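# Sort capped bottles into matching trays, then nest trays

## Task

Two bottle trays sit on the conveyor and further bottles stand on the bench. One bottle is faulty, meaning it has no cap or its cap colour matches neither tray; it must go in no tray and finish on the bench. Every other bench bottle must be placed in the tray whose colour matches its cap. The stand next to the conveyor holds two nests, each made of four corner guides. Both trays must finish in a nest, lying flat on the stand inside the four guides, with all good bottles upright inside. The conveyor moves on its own toward +y of the scene frame. The first red stop, between arm2 and arm1, lets its tray go once that tray weighs as much as a full tray and the second red stop is empty. The second red stop, between arm4 and arm3, keeps its tray until someone lifts it off. A tray will neither depart from nor arrive at a stop while any part of an arm is over the conveyor's near rail at that spot.

## Robot and tools

Robots: four Kinova Gen3 arms, arm1 to arm4, each ending in a five-finger right hand. All positions are in one scene frame in metres, origin on the floor, +z up. Feet (base_link), each facing along its own +x: arm1 at x=+0.039 y=+0.366 z=+0.944; arm2 at x=-0.049 y=-0.288 z=+0.981; arm3 at x=-0.066 y=+1.880 z=+1.015; arm4 at x=-0.010 y=+1.240 z=+0.929 (all nearly unrotated). Reach is about 1.06 m from the joint 1 axis. Conveyor travel is +y, so arm2 is upstream, then arm1, arm4, arm3.

Tools. move: one action for any subset of arm1..arm4, plus optional cameras. Each arm gets its own object (not one shared list). Inside it:
- joints: absolute targets keyed by name. joint1_rad..joint7_rad in radians (limits: joints 1,3,5,7 -6.283 to 6.283; joint2 -2.249 to 2.249; joint4 -2.579 to 2.579; joint6 -2.099 to 2.099). Hand keys hand_little, hand_ring, hand_middle, hand_index, hand_thumb_turn, hand_thumb_bend range -1 (closed / thumb across palm) to +1 (open / thumb beside palm). hand_force_limit (-1 to 1, about 0 to 10 N fingertip force, 15 N for thumb) and hand_speed (-0.96 to 1; full speed from +0.48) are settings, not motions.
- target: an absolute hand pose, a list of seven numbers [x, y, z, qw, qx, qy, qz] in the scene frame, metres and unit quaternion, same layout as the printed hand line. The hand moves in a straight line from its current hand_target toward it.
- speed: top hand speed for target, 0.002 to 0.5 m/s (default 0.25); rotation capped at twice that in rad/s.
- min_time_s: 0.1 to 8 s, the minimum duration of that arm's joint motions.
With target, joints may only carry the hand keys; arm joint names there get the call refused. All parts start together; target paths finish together. Paths ignore obstacles and other arms, can lag, drift or overshoot speed near full extension. A move with no action returns everything plus all images.

wait: seconds 0 to 10, commands nothing, returns state. zoom_image: camera plus region [x0, y0, x1, y1] in pixels, origin top-left, at most 504 by 504, only on a camera in the latest images. show_instructions: shows the reference page. finished_scene: ends the scene for good (scene 1).

Cameras: arm1_cam_wrist..arm4_cam_wrist, cam_side1, cam_stand, cam_stand_across, cam_stand_end, cam_stand_low, cam_station1, cam_stock, or all. Unknown names invalidate the call. Images are 504x504.

Results: move lists which robots got a motion; "as last shown" means an uncommanded robot whose status reads "not commanded". "done" means within tolerance (hand within 1 cm and 2 degrees). "off_target" is resting short, maybe still pushing. "time_out" makes a joint abandon its target and hold. "joint command not followed" or "pose unreachable" means a safety check held the arm; "not_followed" means it ended held (a target is discarded; joint targets may still be retried). hand_stopped_by gives six words for little, ring, middle, index, thumb_bend, thumb_turn: moving, target, force, stalled, fault. *_load_n are fingertip loads in N, positive when pushed open; a lost grip shows as load near 0. Joint velocities reading "within noise" means the arm is still. Joint torques and Flange force hint at contact or held weight. hand_target is the pose the drives are aiming for; the printed hand can be off at long reach. If a call is refused or a stop hits it, later calls in the same reply are skipped.

Hand geometry: the hand point sits 0.045 m ahead of the palm; its +z runs along straight fingers, +y out of the palm, +x across the palm away from the thumb. Fingers extend 0.06 to 0.07 m past the point. With the thumb turned fully across (hand_thumb_turn -1), the hand wraps objects roughly 0.035 to 0.065 m thick; thumb tip plus index pad can pinch light items up to about 0.08 m. A wrist bracket on the little-finger side juts out and can strike things. A finger motor only starts when its target changes by 0.002 or more; it halts at the target or when load hits hand_force_limit, then locks. Initially hand_force_limit is 0 and hand_speed -0.8; for gentle grips close at hand_speed -0.94 or lower. To grip harder, raise the limit and send a more-closed target.

Cautions: keep arms clear of the near rail at a stop when you want a tray to move. Avoid collisions between robots, including fingers closing on another hand; the safety check may act late. Gen3 arms keep pushing after contact, so back off with a new command. Torque overloads or a joint straying over 5 degrees stop the arm for 10 s; overheated motors (from holding loads, stretched poses, or pushing on unreachable goals) stop it longer. Place bottles and trays gently; no drops, slams, fast swings of loads, or knocking anything out of the work area.

Each tool is called after "Call:" in YAML: its name, and indented under it one key for each argument.

Reference images:

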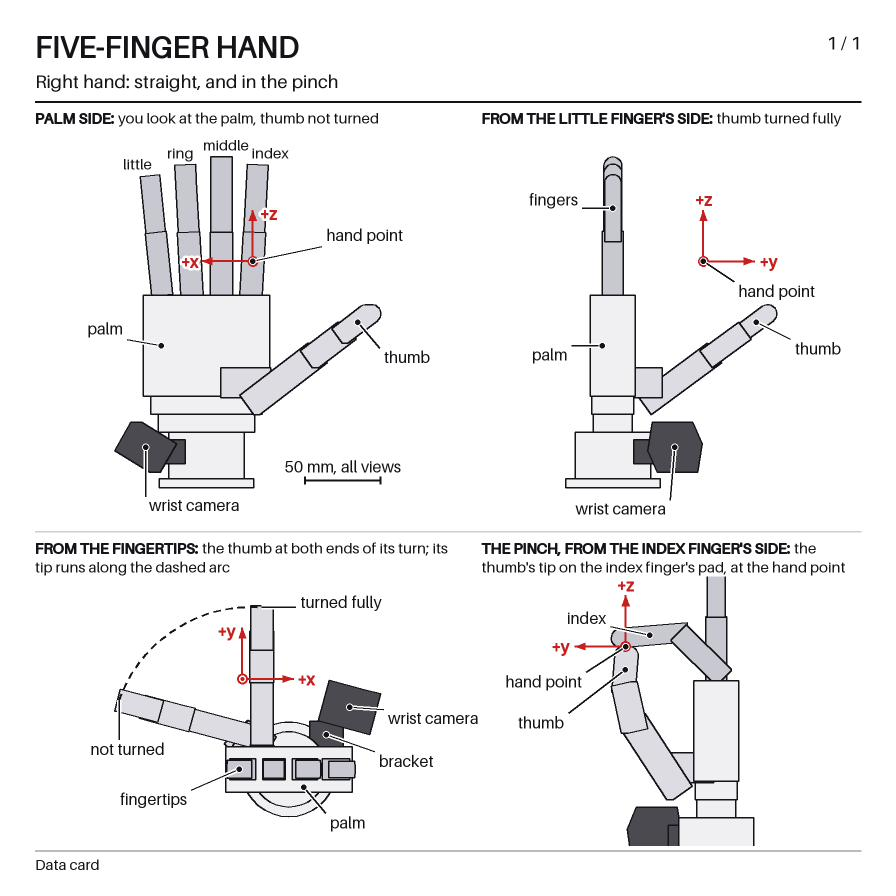

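## Session

Call:
move:

Scene clock: 0.00 s.
Joint torques (N m): no reading
Motor temperatures (°C): arm1=[32 35 33 35 41 42 35] | arm2=[39 33 35 34 45 38 41] | arm3=[37 37 34 32 40 46 46] | arm4=[35 36 31 33 42 47 43]
Flange force (N): no reading
Joint velocities: within noise
arm1.joint_positions: joint1_rad=-0.485 joint2_rad=-0.412 joint3_rad=-0.041 joint4_rad=+1.487 joint5_rad=-0.001 joint6_rad=+1.948 joint7_rad=-1.776 hand_little=+1.000 hand_ring=+1.000 hand_middle=+1.000 hand_index=+1.000 hand_thumb_turn=+1.000 hand_thumb_bend=+1.000 hand_force_limit=+0.000 hand_speed=-0.800
arm1.joint_status: not commanded
arm1.hand_stopped_by: target,target,target,target,target,target
arm1.little_load_n: 0.0
arm1.ring_load_n: 0.0
arm1.middle_load_n: 0.0
arm1.index_load_n: 0.0
arm1.thumb_bend_load_n: 0.0
arm1.thumb_turn_load_n: 0.0
arm1.hand: x=+0.1772 y=+0.4987 z=+1.4476 quat_wxyz=(-0.058, +0.187, -0.981, -0.012) (m; scene frame)
arm1.hand_target: x=+0.1772 y=+0.4987 z=+1.4476 quat_wxyz=(-0.058, +0.187, -0.981, -0.012) (m; scene frame)
arm1.hand_status: not commanded
arm2.joint_positions: joint1_rad=-0.273 joint2_rad=-0.419 joint3_rad=-0.105 joint4_rad=+1.559 joint5_rad=-0.082 joint6_rad=+1.977 joint7_rad=-2.029 hand_little=+1.000 hand_ring=+1.000 hand_middle=+1.000 hand_index=+1.000 hand_thumb_turn=+1.000 hand_thumb_bend=+1.000 hand_force_limit=+0.000 hand_speed=-0.800
arm2.joint_status: not commanded
arm2.hand_stopped_by: target,target,target,target,target,target
arm2.little_load_n: 0.0
arm2.ring_load_n: 0.0
arm2.middle_load_n: 0.0
arm2.index_load_n: 0.0
arm2.thumb_bend_load_n: 0.0
arm2.thumb_turn_load_n: 0.0
arm2.hand: x=+0.1065 y=-0.1910 z=+1.4613 quat_wxyz=(-0.004, -0.075, -0.997, -0.017) (m; scene frame)
arm2.hand_target: x=+0.1065 y=-0.1910 z=+1.4613 quat_wxyz=(-0.004, -0.075, -0.997, -0.017) (m; scene frame)
arm2.hand_status: not commanded
arm3.joint_positions: joint1_rad=-0.397 joint2_rad=-0.483 joint3_rad=-0.105 joint4_rad=+1.424 joint5_rad=-0.016 joint6_rad=+1.973 joint7_rad=-2.058 hand_little=+1.000 hand_ring=+1.000 hand_middle=+1.000 hand_index=+1.000 hand_thumb_turn=+1.000 hand_thumb_bend=+1.000 hand_force_limit=+0.000 hand_speed=-0.800
arm3.joint_status: not commanded
arm3.hand_stopped_by: target,target,target,target,target,target
arm3.little_load_n: 0.0
arm3.ring_load_n: 0.0
arm3.middle_load_n: 0.0
arm3.index_load_n: 0.0
arm3.thumb_bend_load_n: 0.0
arm3.thumb_turn_load_n: 0.0
arm3.hand: x=+0.0896 y=+1.9834 z=+1.5543 quat_wxyz=(-0.109, -0.026, -0.993, -0.034) (m; scene frame)
arm3.hand_target: x=+0.0896 y=+1.9834 z=+1.5543 quat_wxyz=(-0.109, -0.026, -0.993, -0.034) (m; scene frame)
arm3.hand_status: not commanded
arm4.joint_positions: joint1_rad=-0.564 joint2_rad=-0.454 joint3_rad=-0.056 joint4_rad=+1.419 joint5_rad=-0.081 joint6_rad=+1.958 joint7_rad=-2.067 hand_little=+1.000 hand_ring=+1.000 hand_middle=+1.000 hand_index=+1.000 hand_thumb_turn=+1.000 hand_thumb_bend=+1.000 hand_force_limit=+0.000 hand_speed=-0.800
arm4.joint_status: not commanded
arm4.hand_stopped_by: target,target,target,target,target,target
arm4.little_load_n: 0.0
arm4.ring_load_n: 0.0
arm4.middle_load_n: 0.0
arm4.index_load_n: 0.0
arm4.thumb_bend_load_n: 0.0
arm4.thumb_turn_load_n: 0.0
arm4.hand: x=+0.1065 y=+1.4048 z=+1.4700 quat_wxyz=(-0.072, +0.142, -0.984, -0.083) (m; scene frame)
arm4.hand_target: x=+0.1065 y=+1.4048 z=+1.4700 quat_wxyz=(-0.072, +0.142, -0.984, -0.083) (m; scene frame)
arm4.hand_status: not commanded
pictures: arm1_cam_wrist, arm2_cam_wrist, arm3_cam_wrist, arm4_cam_wrist, cam_side1, cam_stand, cam_stand_across, cam_stand_end, cam_stand_low, cam_station1, cam_stock

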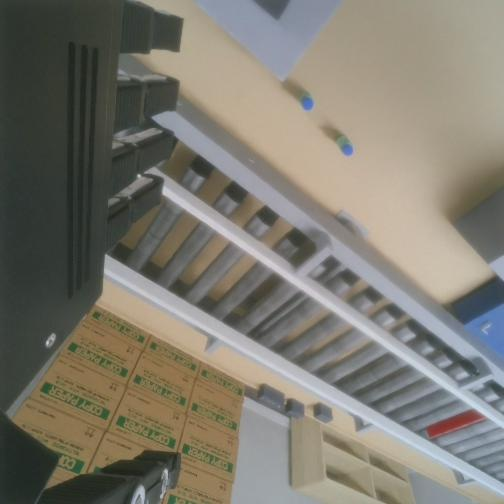

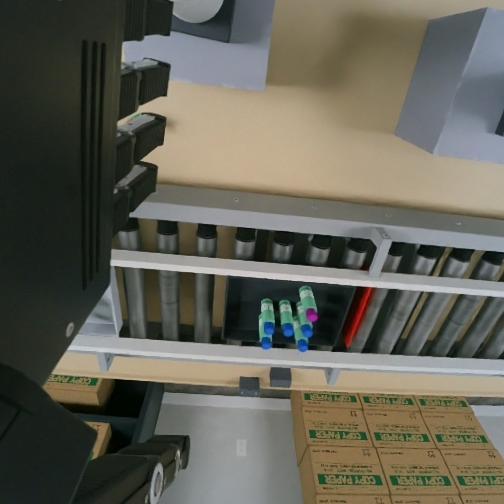

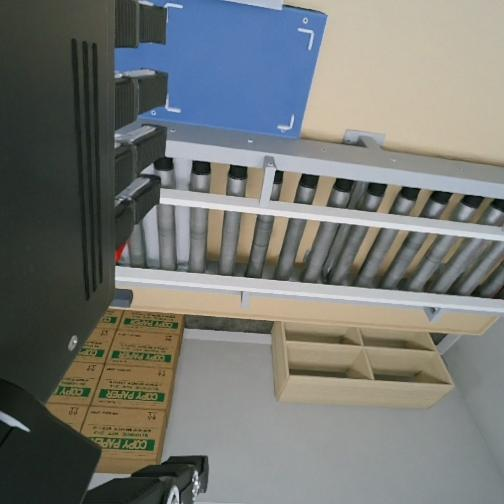

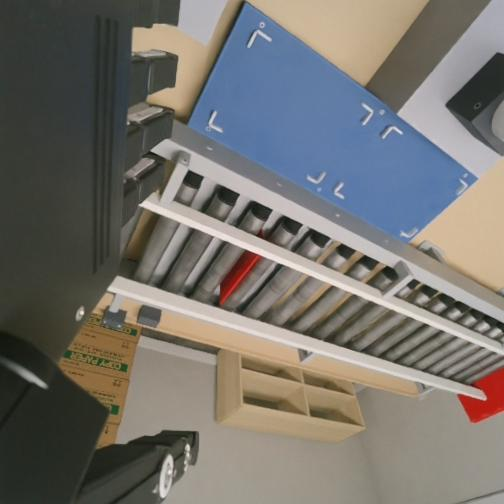

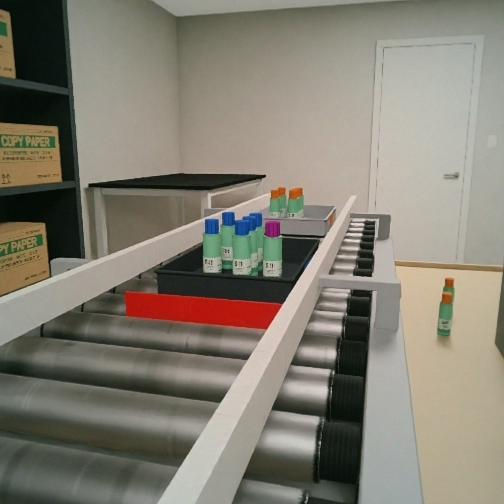

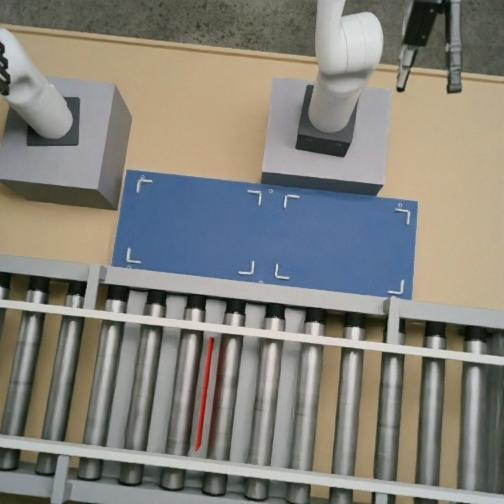

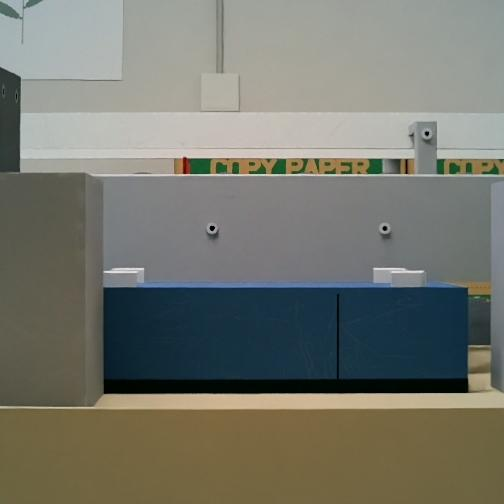

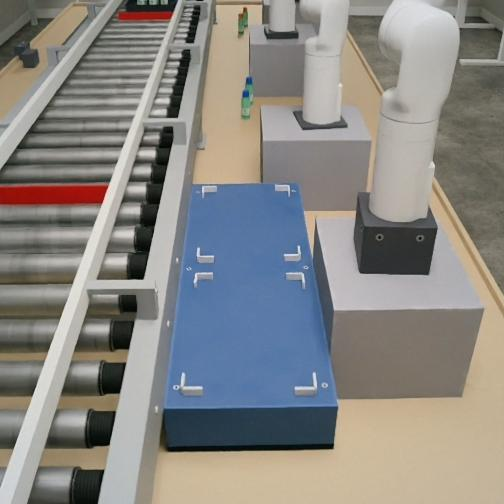

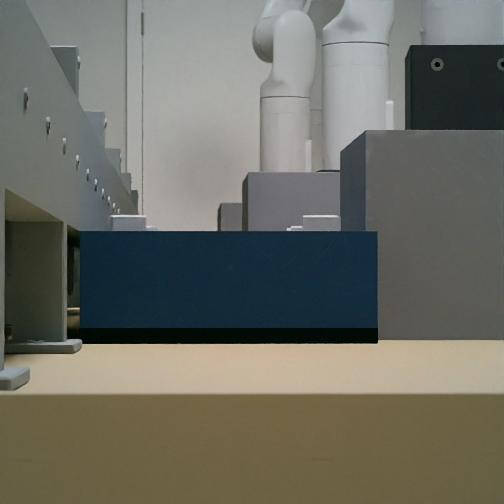

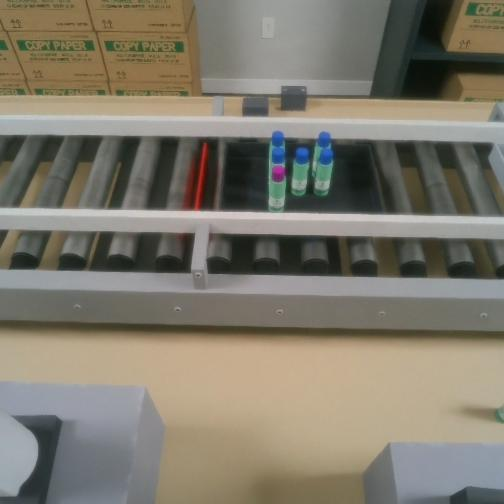

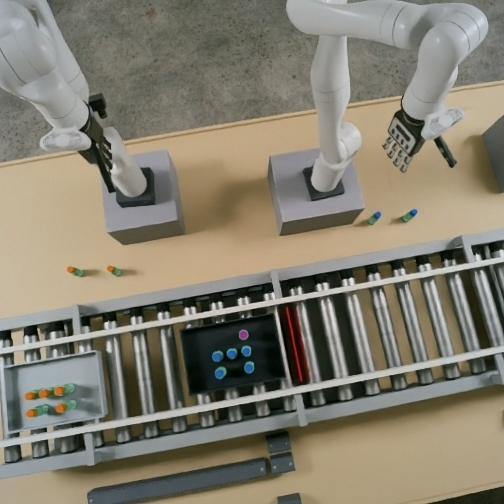

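Call:
zoom_image:
  camera: "cam_stock"
  region: [0, 240, 300, 450]

Call:
zoom_image:
  camera: "cam_station1"
  region: [180, 110, 420, 280]

Call:
zoom_image:
  camera: "cam_side1"
  region: [100, 160, 480, 350]

Call:
zoom_image:
  camera: "cam_stock"
  region: [350, 190, 450, 240]

Call:
zoom_image:
  camera: "cam_stock"
  region: [40, 240, 160, 300]

Scaled by 1.680 from the camera's image (finer frame: 720x720).

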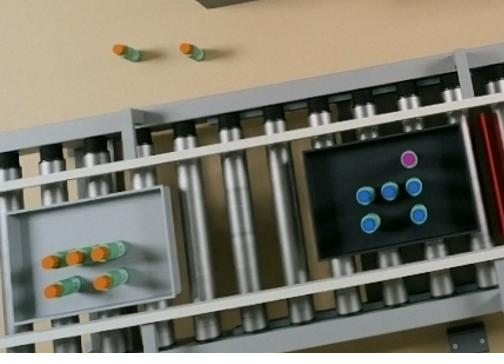

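Scaled by 2.100 from the camera's image (finer frame: 720x720).

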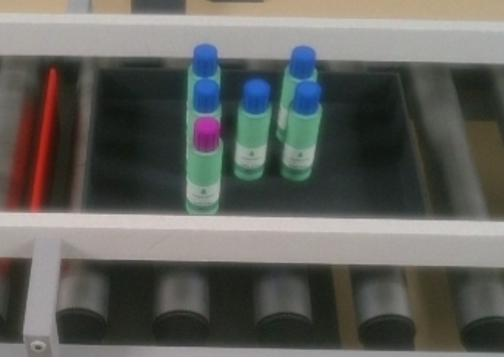

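Scaled by 1.326 from the camera's image (finer frame: 720x720).

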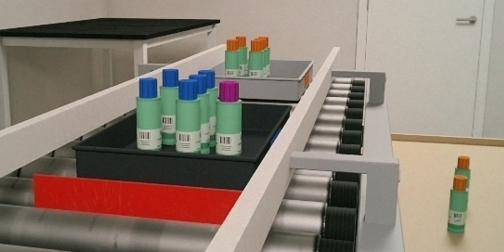

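Scaled by 5.040 from the camera's image (finer frame: 720x720).

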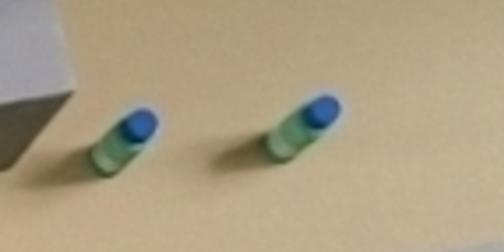

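Scaled by 4.200 from the camera's image (finer frame: 720x720).

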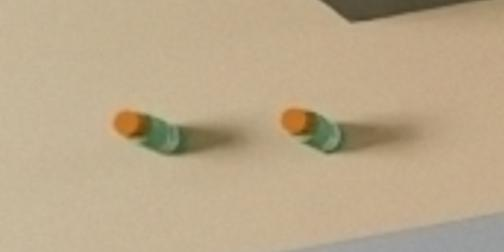

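Call:
zoom_image:
  camera: "cam_side1"
  region: [120, 200, 340, 340]

Call:
zoom_image:
  camera: "cam_side1"
  region: [240, 180, 360, 250]

Call:
zoom_image:
  camera: "arm2_cam_wrist"
  region: [200, 250, 380, 370]

Call:
zoom_image:
  camera: "cam_stock"
  region: [0, 340, 110, 450]

Call:
zoom_image:
  camera: "cam_stock"
  region: [170, 300, 300, 410]

Scaled by 2.291 from the camera's image (finer frame: 720x720).

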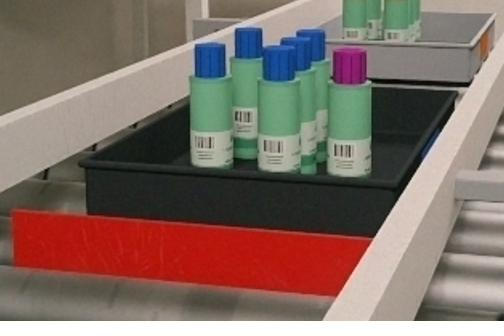

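Scaled by 4.200 from the camera's image (finer frame: 720x720).

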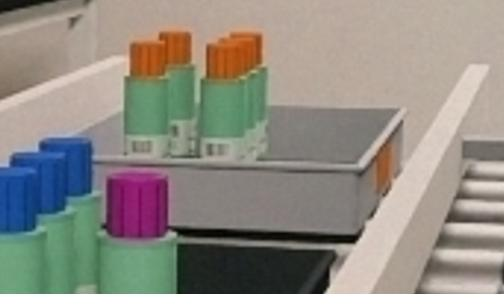

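Scaled by 2.800 from the camera's image (finer frame: 720x720).

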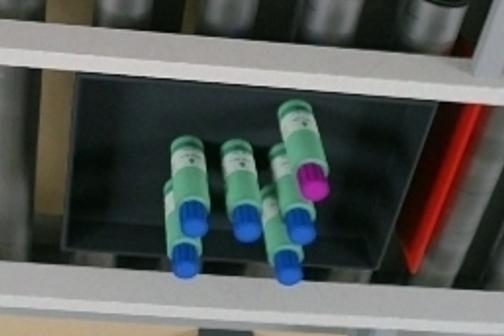

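Scaled by 4.582 from the camera's image (finer frame: 720x720).

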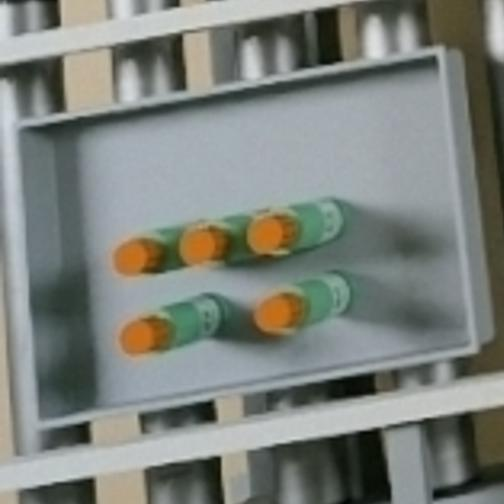

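Scaled by 3.877 from the camera's image (finer frame: 720x720).

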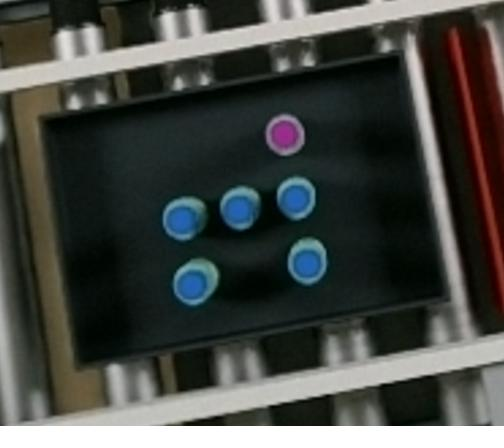

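Call:
move:
  arm1: {"target": [0.535, 0.010, 1.16, 0, 0, 0.887, -0.4617], "speed": 0.25, "joints": {"hand_index": 0.6, "hand_middle": 0.6, "hand_thumb_turn": -1, "hand_speed": 0.0}}
  arm2: {"joints": {"hand_index": 0.6, "hand_middle": 0.6, "hand_thumb_turn": -1, "hand_speed": 0.0}}
  cameras: ["arm1_cam_wrist", "cam_station1", "cam_stock"]

Scene clock: 128.50 s.
Joint torques (N m): arm1=[-0.77 -16.55 4.61 -7.86 0.92 0.26 -0.2] | arm2=[0.31 0.78 -0.67 -7.45 -0.38 -0.42 -0.08] | arm3=[-1.14 3.29 -0.35 -6.8 0.2 -0.47 -0.14] | arm4=[1.3 1.08 0.9 -7.06 0.16 -0.42 0.2]
Motor temperatures (°C): arm1=[31 35 32 35 41 42 35] | arm2=[38 32 34 34 45 38 40] | arm3=[37 37 33 32 39 46 45] | arm4=[34 36 30 33 41 47 43]
Flange force (N): arm1=[2.0 0.2 1.5] | arm2=[0.2 -4.2 -0.7] | arm3=[2.7 -2.2 0.9] | arm4=[1.0 2.8 0.1]
move: arm1 done; arm2 done
Joint velocities: within noise
arm1.joint_positions: joint1_rad=-0.100 joint2_rad=+0.654 joint3_rad=+0.608 joint4_rad=+1.645 joint5_rad=+0.815 joint6_rad=+0.792 joint7_rad=-1.829 hand_little=+1.000 hand_ring=+1.000 hand_middle=+0.600 hand_index=+0.600 hand_thumb_turn=-1.000 hand_thumb_bend=+1.000 hand_force_limit=+0.000 hand_speed=+0.000
arm1.joint_status: all done
arm1.hand_stopped_by: target,target,target,target,target,target
arm1.little_load_n: -0.5
arm1.ring_load_n: 0.0
arm1.middle_load_n: 0.0
arm1.index_load_n: 0.0
arm1.thumb_bend_load_n: -0.5
arm1.thumb_turn_load_n: 0.0
arm1.hand: x=+0.5350 y=+0.0100 z=+1.1600 quat_wxyz=(+0.000, +0.000, -0.887, +0.462)
arm1.hand_target: x=+0.5350 y=+0.0100 z=+1.1600 quat_wxyz=(+0.000, +0.000, -0.887, +0.462)
arm1.hand_status: done (0.000 m and 0.0 deg from the pose sent, 0.670 m and 60.4 deg at the start)
arm2.joint_positions: joint1_rad=-0.273 joint2_rad=-0.419 joint3_rad=-0.105 joint4_rad=+1.559 joint5_rad=-0.082 joint6_rad=+1.977 joint7_rad=-2.029 hand_little=+1.000 hand_ring=+1.000 hand_middle=+0.600 hand_index=+0.600 hand_thumb_turn=-1.000 hand_thumb_bend=+1.000 hand_force_limit=+0.000 hand_speed=+0.000
arm2.joint_status: all done
arm2.hand_stopped_by: target,target,target,target,target,target
arm2.little_load_n: 0.0
arm2.ring_load_n: 0.0
arm2.middle_load_n: 0.0
arm2.index_load_n: 0.0
arm2.thumb_bend_load_n: 0.0
arm2.thumb_turn_load_n: 0.0
arm2.hand: x=+0.1065 y=-0.1910 z=+1.4613 quat_wxyz=(-0.004, -0.075, -0.997, -0.017)
arm2.hand_target: x=+0.1065 y=-0.1910 z=+1.4613 quat_wxyz=(-0.004, -0.075, -0.997, -0.017)
arm2.hand_status: not commanded
arm3, arm4: as last shown
arm3.thumb_bend_load_n: -0.5
arm1_cam_wrist: T_world_to_cam=[[-0.26891, 0.5056, -0.81979, 1.08965], [0.83429, 0.5476, 0.06406, -0.51653], [0.4813, -0.66672, -0.56907, 0.52056]] pos_world=[0.4734, 0.07899, 1.2226]

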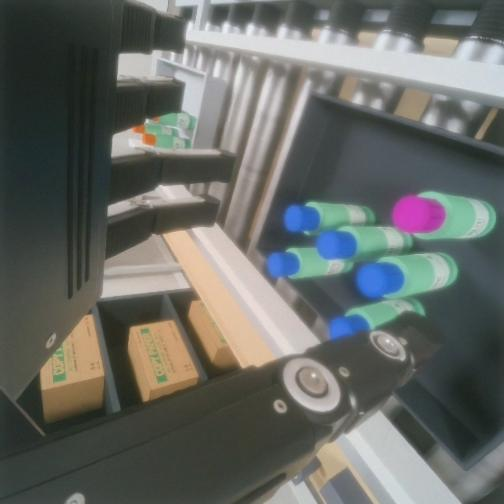

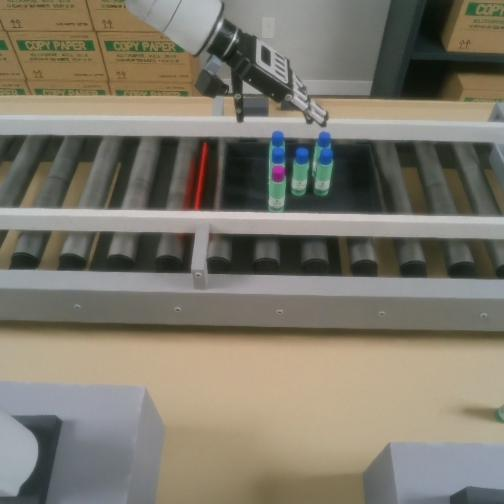

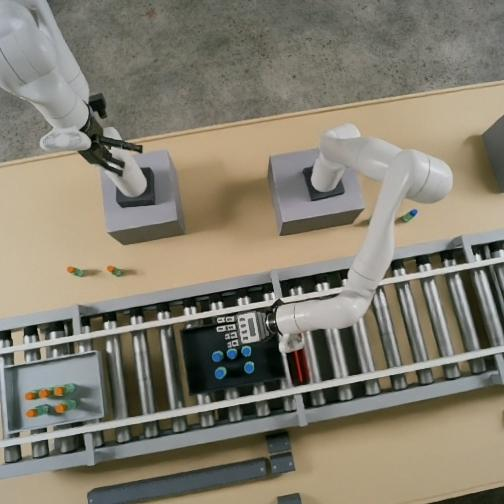

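Call:
move:
  arm1: {"target": [0.535, 0.010, 1.05, 0, 0, 0.887, -0.4617], "speed": 0.2}
  cameras: ["arm1_cam_wrist", "cam_station1", "cam_side1"]

Call:
zoom_image:
  camera: "cam_station1"
  region: [180, 80, 380, 240]

Call:
zoom_image:
  camera: "cam_side1"
  region: [150, 150, 350, 300]

Scene clock: 137.50 s.
Joint torques (N m): arm1=[-0.74 -17.91 5.77 -5.89 0.44 0.74 -0.21] | arm2=[0.27 0.84 -0.65 -7.48 -0.42 -0.41 -0.08] | arm3=[-1.14 3.28 -0.31 -6.83 0.16 -0.52 -0.14] | arm4=[1.31 1.09 0.87 -7.1 0.14 -0.39 0.18]
Motor temperatures (°C): arm1=[31 35 32 35 41 42 35] | arm2=[38 32 34 34 45 38 40] | arm3=[37 37 33 32 39 46 45] | arm4=[34 36 30 33 41 47 43]
Flange force (N): arm1=[1.7 -0.1 1.3] | arm2=[0.4 -4.3 -0.4] | arm3=[2.8 -2.1 0.9] | arm4=[1.0 2.6 0.4]
move: arm1 done
Joint velocities: within noise
arm1.joint_positions: joint1_rad=-0.114 joint2_rad=+0.869 joint3_rad=+0.638 joint4_rad=+1.738 joint5_rad=+0.896 joint6_rad=+0.591 joint7_rad=-2.102 hand_little=+1.000 hand_ring=+1.000 hand_middle=+0.600 hand_index=+0.600 hand_thumb_turn=-1.000 hand_thumb_bend=+1.000 hand_force_limit=+0.000 hand_speed=+0.000
arm1.joint_status: not commanded
arm1.hand_stopped_by: target,target,target,target,target,target
arm1.little_load_n: 0.0
arm1.ring_load_n: 0.0
arm1.middle_load_n: 0.0
arm1.index_load_n: 0.0
arm1.thumb_bend_load_n: 0.0
arm1.thumb_turn_load_n: 0.5
arm1.hand: x=+0.5350 y=+0.0100 z=+1.0500 quat_wxyz=(+0.000, +0.000, -0.887, +0.462)
arm1.hand_target: x=+0.5350 y=+0.0100 z=+1.0500 quat_wxyz=(+0.000, +0.000, -0.887, +0.462)
arm1.hand_status: done (0.000 m and 0.0 deg from the pose sent, 0.110 m and 0.0 deg at the start)
arm2, arm3, arm4: as last shown
arm2.thumb_turn_load_n: -0.5
arm3.thumb_bend_load_n: 0.0
pictures: arm1_cam_wrist, cam_side1, cam_station1
arm1_cam_wrist: T_world_to_cam=[[-0.26882, 0.5057, -0.81976, 0.99933], [0.8343, 0.54756, 0.0642, -0.5097], [0.48134, -0.66666, -0.5691, 0.45805]] pos_world=[0.4734, 0.07909, 1.1126]

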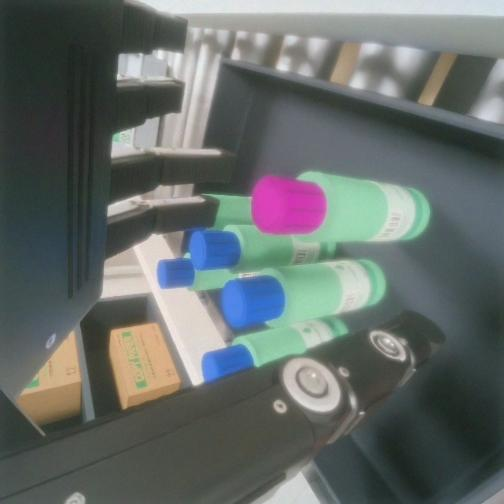

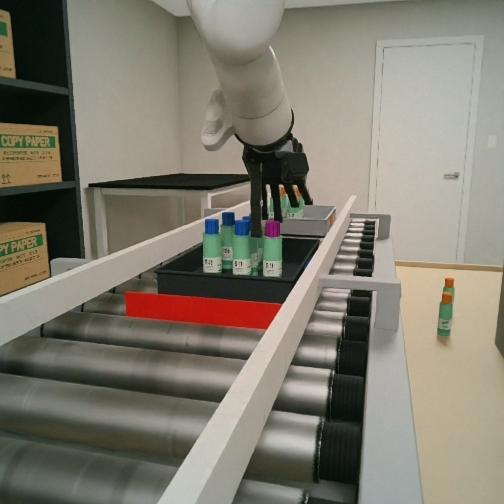

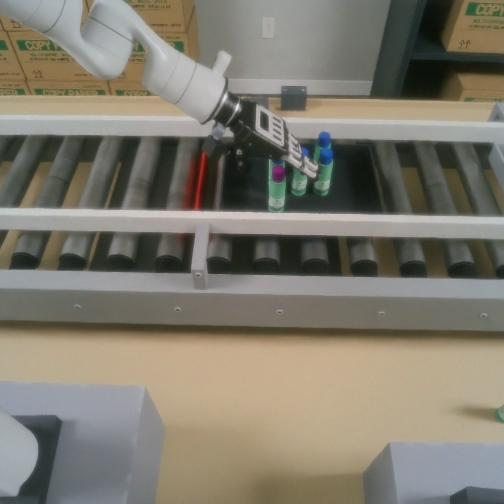

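Scaled by 2.520 from the camera's image (finer frame: 720x720).

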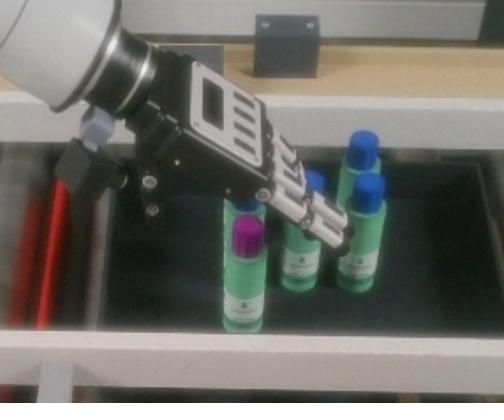

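Scaled by 2.520 from the camera's image (finer frame: 720x720).

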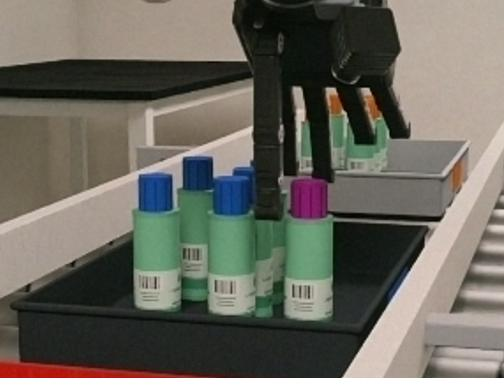

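Call:
move:
  arm1: {"target": [0.525, 0.010, 1.03, 0, 0, 0.887, -0.4617], "speed": 0.2}
  cameras: ["arm1_cam_wrist", "cam_station1", "cam_side1"]

Call:
zoom_image:
  camera: "cam_station1"
  region: [230, 110, 330, 220]

Call:
zoom_image:
  camera: "cam_side1"
  region: [200, 180, 310, 290]

Scene clock: 148.53 s.
Joint torques (N m): arm1=[-0.77 -17.62 6.13 -5.34 0.34 0.84 -0.17] | arm2=[0.31 0.81 -0.66 -7.46 -0.4 -0.37 -0.07] | arm3=[-1.18 3.27 -0.37 -6.82 0.16 -0.53 -0.15] | arm4=[1.31 1.1 0.85 -7.09 0.11 -0.39 0.21]
Motor temperatures (°C): arm1=[31 35 32 35 41 42 35] | arm2=[38 32 34 34 45 38 40] | arm3=[37 37 33 32 39 46 45] | arm4=[34 36 30 33 41 47 43]
Flange force (N): arm1=[1.4 -0.4 1.0] | arm2=[0.2 -4.2 -0.4] | arm3=[2.7 -2.3 0.8] | arm4=[1.0 2.5 0.3]
move: arm1 done
Joint velocities: within noise
arm1.joint_positions: joint1_rad=-0.131 joint2_rad=+0.910 joint3_rad=+0.666 joint4_rad=+1.781 joint5_rad=+0.927 joint6_rad=+0.531 joint7_rad=-2.175 hand_little=+1.000 hand_ring=+1.000 hand_middle=+0.600 hand_index=+0.600 hand_thumb_turn=-1.000 hand_thumb_bend=+1.000 hand_force_limit=+0.000 hand_speed=+0.000
arm1.joint_status: not commanded
arm1.hand_stopped_by: target,target,target,target,target,target
arm1.little_load_n: 0.0
arm1.ring_load_n: 0.0
arm1.middle_load_n: 0.0
arm1.index_load_n: 0.0
arm1.thumb_bend_load_n: 0.0
arm1.thumb_turn_load_n: 0.0
arm1.hand: x=+0.5250 y=+0.0100 z=+1.0300 quat_wxyz=(+0.000, +0.000, -0.887, +0.462)
arm1.hand_target: x=+0.5250 y=+0.0100 z=+1.0300 quat_wxyz=(+0.000, +0.000, -0.887, +0.462)
arm1.hand_status: done (0.000 m and 0.0 deg from the pose sent, 0.022 m and 0.0 deg at the start)
arm2, arm3, arm4: as last shown
arm2.thumb_bend_load_n: 0.5
arm2.thumb_turn_load_n: 0.0
pictures: arm1_cam_wrist, cam_side1, cam_station1
arm1_cam_wrist: T_world_to_cam=[[-0.26888, 0.50564, -0.81978, 0.98035], [0.83434, 0.54751, 0.06405, -0.49987], [0.48123, -0.66675, -0.56909, 0.45146]] pos_world=[0.4634, 0.07899, 1.0926]

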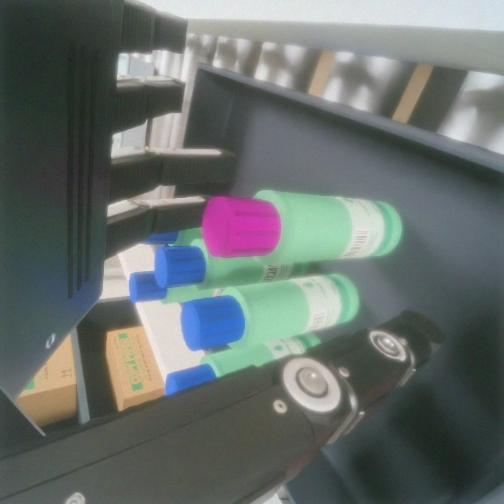

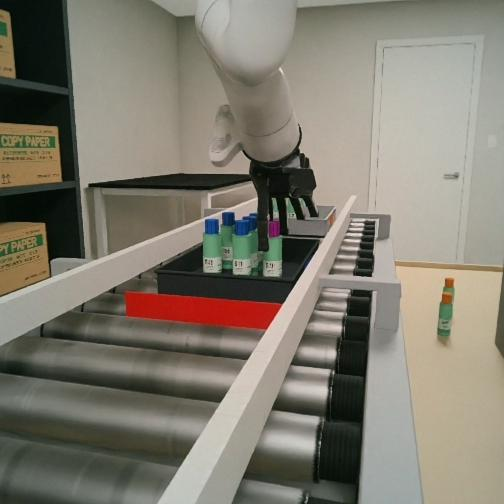

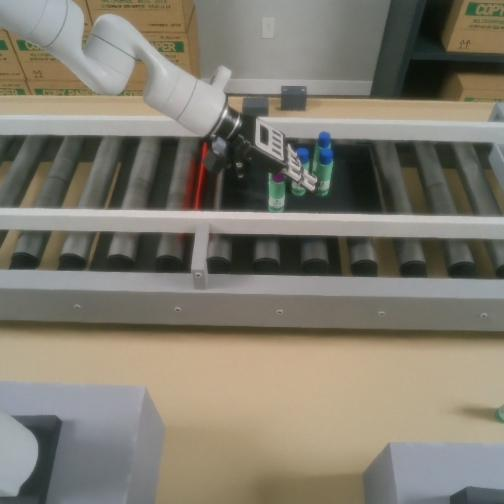

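Scaled by 4.582 from the camera's image (finer frame: 720x720).

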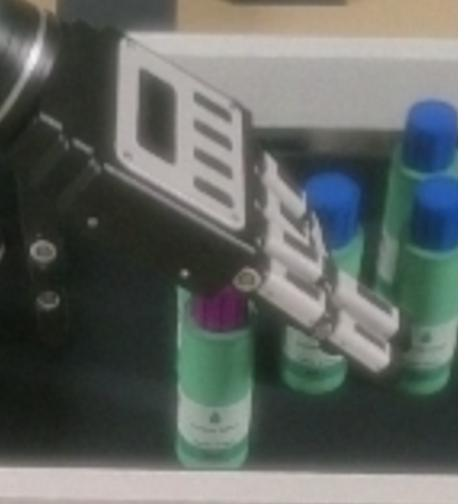

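Scaled by 4.582 from the camera's image (finer frame: 720x720).

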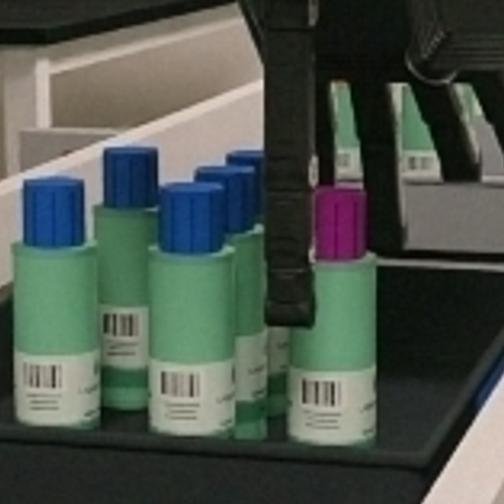

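Call:
move:
  arm1: {"target": [0.525, 0.010, 1.013, 0, 0, 0.887, -0.4617], "speed": 0.2, "joints": {"hand_thumb_bend": 0.5, "hand_speed": -0.4}}

Call:
move:
  arm1: {"joints": {"hand_index": 0.32, "hand_middle": 0.32, "hand_speed": -0.6}}
  cameras: ["arm1_cam_wrist", "cam_station1", "cam_side1"]

Call:
zoom_image:
  camera: "cam_station1"
  region: [230, 110, 330, 220]

Call:
zoom_image:
  camera: "cam_side1"
  region: [200, 180, 310, 290]

Scene clock: 160.77 s.
Joint torques (N m): arm1=[-0.79 -17.81 6.29 -5.06 0.27 0.96 -0.2] | arm2=[0.25 0.78 -0.55 -7.48 -0.4 -0.39 -0.1] | arm3=[-1.17 3.25 -0.34 -6.82 0.16 -0.5 -0.12] | arm4=[1.28 1.18 0.88 -7.06 0.15 -0.37 0.17]
Motor temperatures (°C): arm1=[31 35 32 35 41 42 35] | arm2=[38 32 34 34 44 38 40] | arm3=[37 37 33 31 39 46 45] | arm4=[34 36 30 33 41 47 43]
Flange force (N): arm1=[1.8 -0.4 1.0] | arm2=[0.3 -3.9 -0.4] | arm3=[2.7 -2.1 0.9] | arm4=[1.1 2.5 0.3]
move: arm1 done
Joint velocities: within noise
arm1.joint_positions: joint1_rad=-0.135 joint2_rad=+0.952 joint3_rad=+0.675 joint4_rad=+1.785 joint5_rad=+0.936 joint6_rad=+0.501 joint7_rad=-2.217 hand_little=+1.000 hand_ring=+1.000 hand_middle=+0.600 hand_index=+0.600 hand_thumb_turn=-1.000 hand_thumb_bend=+0.500 hand_force_limit=+0.000 hand_speed=-0.400
arm1.joint_status: all done
arm1.hand_stopped_by: target,target,target,target,target,target
arm1.little_load_n: 0.0
arm1.ring_load_n: 0.0
arm1.middle_load_n: 0.0
arm1.index_load_n: 0.0
arm1.thumb_bend_load_n: 0.0
arm1.thumb_turn_load_n: 0.0
arm1.hand: x=+0.5250 y=+0.0100 z=+1.0130 quat_wxyz=(+0.000, +0.000, -0.887, +0.462)
arm1.hand_target: x=+0.5250 y=+0.0100 z=+1.0130 quat_wxyz=(+0.000, +0.000, -0.887, +0.462)
arm1.hand_status: done (0.000 m and 0.0 deg from the pose sent, 0.017 m and 0.0 deg at the start)
arm2, arm3, arm4: as last shown
arm2.middle_load_n: 0.5
arm2.thumb_bend_load_n: 0.0
arm4.thumb_turn_load_n: -0.5
pictures: none

Scene clock: 161.50 s.
Joint torques (N m): arm1=[-0.67 -17.85 6.31 -5.05 0.28 0.96 -0.22] | arm2=[0.27 0.89 -0.7 -7.49 -0.41 -0.4 -0.09] | arm3=[-1.13 3.28 -0.33 -6.84 0.16 -0.5 -0.13] | arm4=[1.32 1.11 0.86 -7.08 0.15 -0.36 0.18]
Motor temperatures (°C): arm1=[31 35 32 35 41 42 35] | arm2=[38 32 34 34 44 38 40] | arm3=[37 37 33 31 39 46 45] | arm4=[34 36 30 33 41 47 43]
Flange force (N): arm1=[1.8 -0.3 0.8] | arm2=[0.4 -4.5 -0.4] | arm3=[2.7 -2.2 1.0] | arm4=[1.0 2.5 0.4]
move: arm1 done
Joint velocities: within noise
arm1.joint_positions: joint1_rad=-0.135 joint2_rad=+0.952 joint3_rad=+0.675 joint4_rad=+1.785 joint5_rad=+0.936 joint6_rad=+0.501 joint7_rad=-2.217 hand_little=+1.000 hand_ring=+1.000 hand_middle=+0.320 hand_index=+0.320 hand_thumb_turn=-1.000 hand_thumb_bend=+0.500 hand_force_limit=+0.000 hand_speed=-0.600
arm1.joint_status: all done
arm1.hand_stopped_by: target,target,target,target,target,target
arm1.little_load_n: 0.0
arm1.ring_load_n: 0.0
arm1.middle_load_n: 0.0
arm1.index_load_n: 0.0
arm1.thumb_bend_load_n: 0.0
arm1.thumb_turn_load_n: 0.0
arm1.hand: x=+0.5250 y=+0.0100 z=+1.0130 quat_wxyz=(+0.000, +0.000, -0.887, +0.462)
arm1.hand_target: x=+0.5250 y=+0.0100 z=+1.0130 quat_wxyz=(+0.000, +0.000, -0.887, +0.462)
arm1.hand_status: not commanded
arm2, arm3, arm4: as last shown
arm2.middle_load_n: 0.0
arm2.index_load_n: 0.5
arm4.ring_load_n: 0.5
arm4.thumb_turn_load_n: 0.0
pictures: arm1_cam_wrist, cam_side1, cam_station1
arm1_cam_wrist: T_world_to_cam=[[-0.26888, 0.50564, -0.81978, 0.96641], [0.83434, 0.54751, 0.06405, -0.49878], [0.48123, -0.66675, -0.56909, 0.44178]] pos_world=[0.4634, 0.07899, 1.0756]

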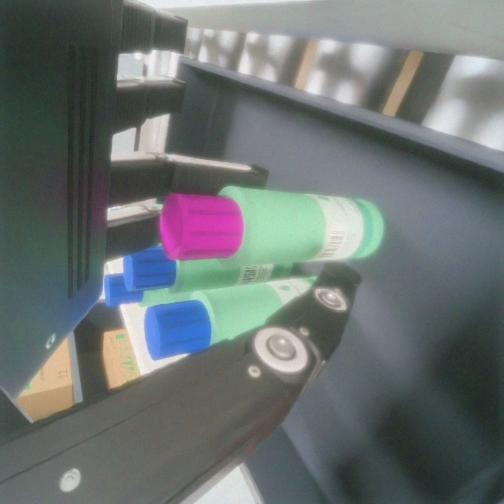

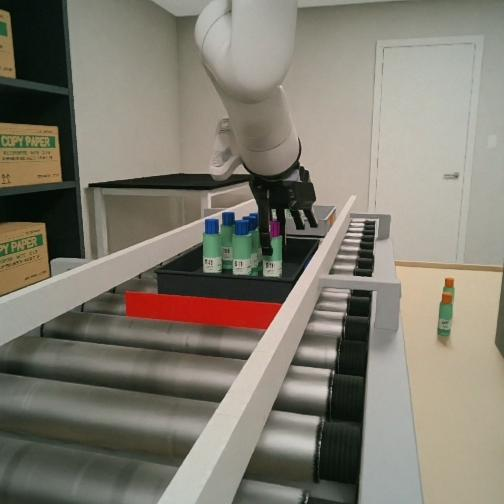

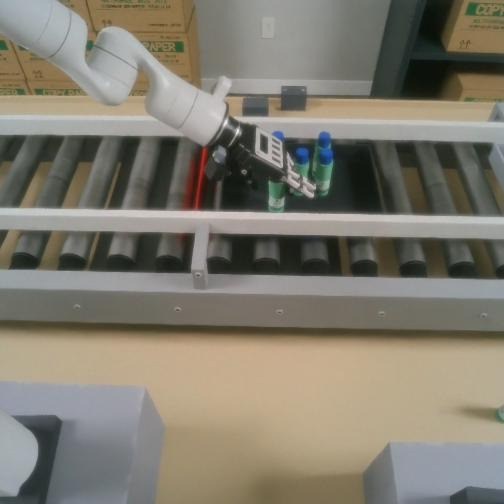

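Scaled by 4.582 from the camera's image (finer frame: 720x720).

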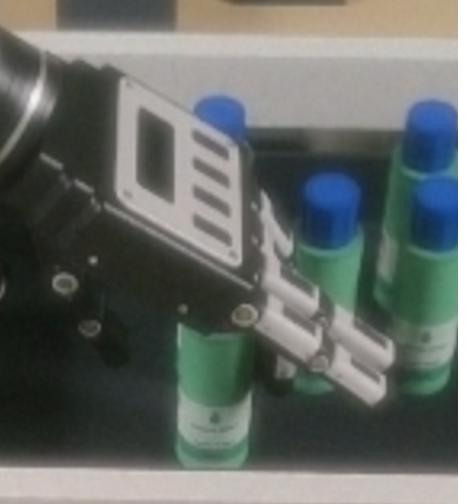

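Scaled by 4.582 from the camera's image (finer frame: 720x720).

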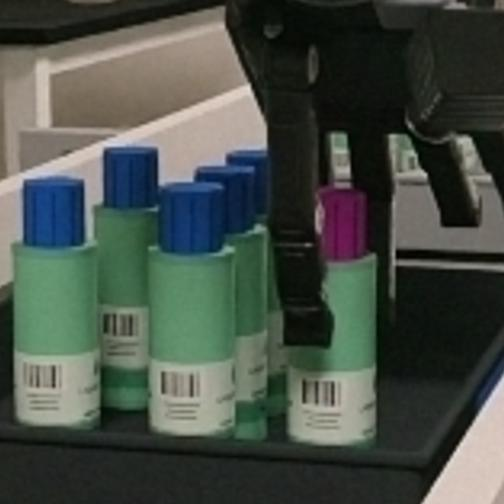

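Call:
move:
  arm1: {"joints": {"hand_thumb_bend": -0.4, "hand_speed": -0.75, "hand_force_limit": -0.3}}
  cameras: ["arm1_cam_wrist", "cam_station1", "cam_side1"]

Call:
zoom_image:
  camera: "cam_side1"
  region: [200, 180, 310, 290]

Scene clock: 167.37 s.
Joint torques (N m): arm1=[-0.73 -18.13 6.64 -5.21 0.32 1.06 -0.2] | arm2=[0.3 0.8 -0.61 -7.49 -0.35 -0.44 -0.08] | arm3=[-1.16 3.28 -0.36 -6.81 0.17 -0.49 -0.13] | arm4=[1.25 1.13 0.84 -7.1 0.16 -0.41 0.19]
Motor temperatures (°C): arm1=[31 35 32 35 41 42 35] | arm2=[38 32 34 34 44 38 40] | arm3=[37 37 33 31 39 46 45] | arm4=[34 36 29 33 41 47 43]
Flange force (N): arm1=[1.7 0.3 1.4] | arm2=[0.4 -4.0 -0.5] | arm3=[2.7 -2.2 0.9] | arm4=[1.1 2.5 0.3]
move: arm1 off_target
Joint velocities: within noise
arm1.joint_positions: joint1_rad=-0.135 joint2_rad=+0.952 joint3_rad=+0.675 joint4_rad=+1.785 joint5_rad=+0.936 joint6_rad=+0.501 joint7_rad=-2.217 hand_little=+1.000 hand_ring=+1.000 hand_middle=+0.320 hand_index=+0.320 hand_thumb_turn=-1.000 hand_thumb_bend=-0.091 hand_force_limit=-0.300 hand_speed=-0.750
arm1.joint_status: hand_thumb_bend off_target (ended at -0.091, target -0.400); the others done
arm1.hand_stopped_by: target,target,target,target,force,target
arm1.little_load_n: 0.0
arm1.ring_load_n: 0.0
arm1.middle_load_n: 2.5
arm1.index_load_n: 0.0
arm1.thumb_bend_load_n: 6.5
arm1.thumb_turn_load_n: 1.0
arm1.hand: x=+0.5250 y=+0.0100 z=+1.0130 quat_wxyz=(+0.000, +0.000, -0.887, +0.462)
arm1.hand_target: x=+0.5250 y=+0.0100 z=+1.0130 quat_wxyz=(+0.000, +0.000, -0.887, +0.462)
arm1.hand_status: not commanded
arm2, arm3, arm4: as last shown
arm2.little_load_n: -0.5
arm2.index_load_n: 0.0
arm4.ring_load_n: 0.0
arm4.index_load_n: 0.5
pictures: arm1_cam_wrist, cam_side1, cam_station1
arm1_cam_wrist: T_world_to_cam=[[-0.26888, 0.50564, -0.81978, 0.96641], [0.83434, 0.54751, 0.06405, -0.49878], [0.48123, -0.66675, -0.56909, 0.44178]] pos_world=[0.4634, 0.07899, 1.0756]

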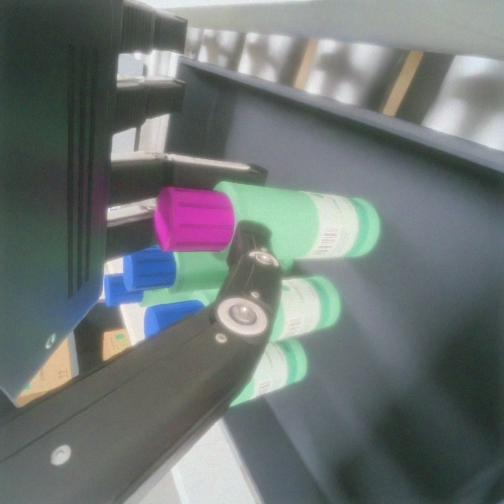

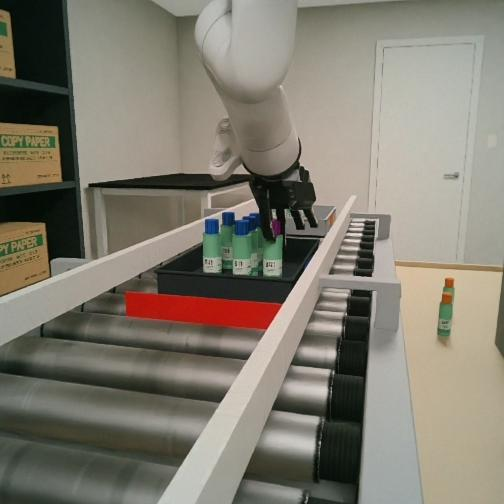

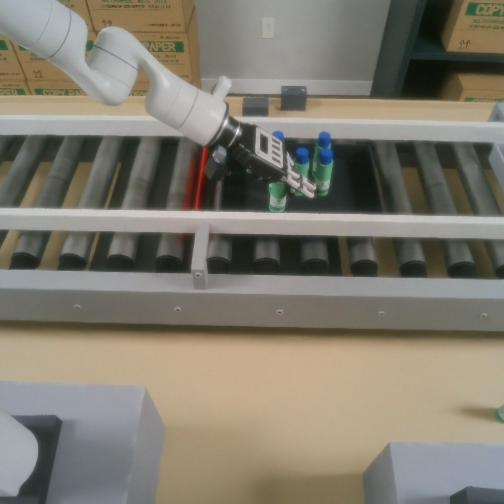

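Scaled by 4.582 from the camera's image (finer frame: 720x720).

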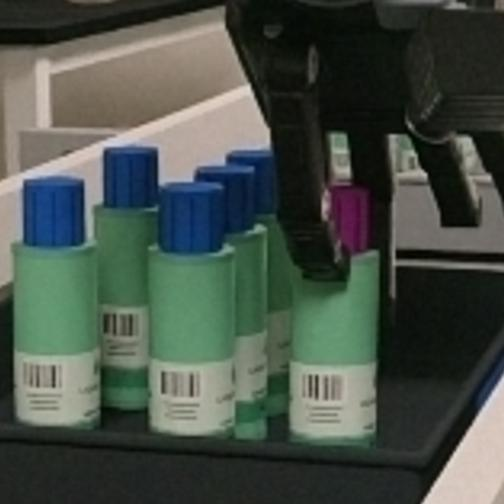

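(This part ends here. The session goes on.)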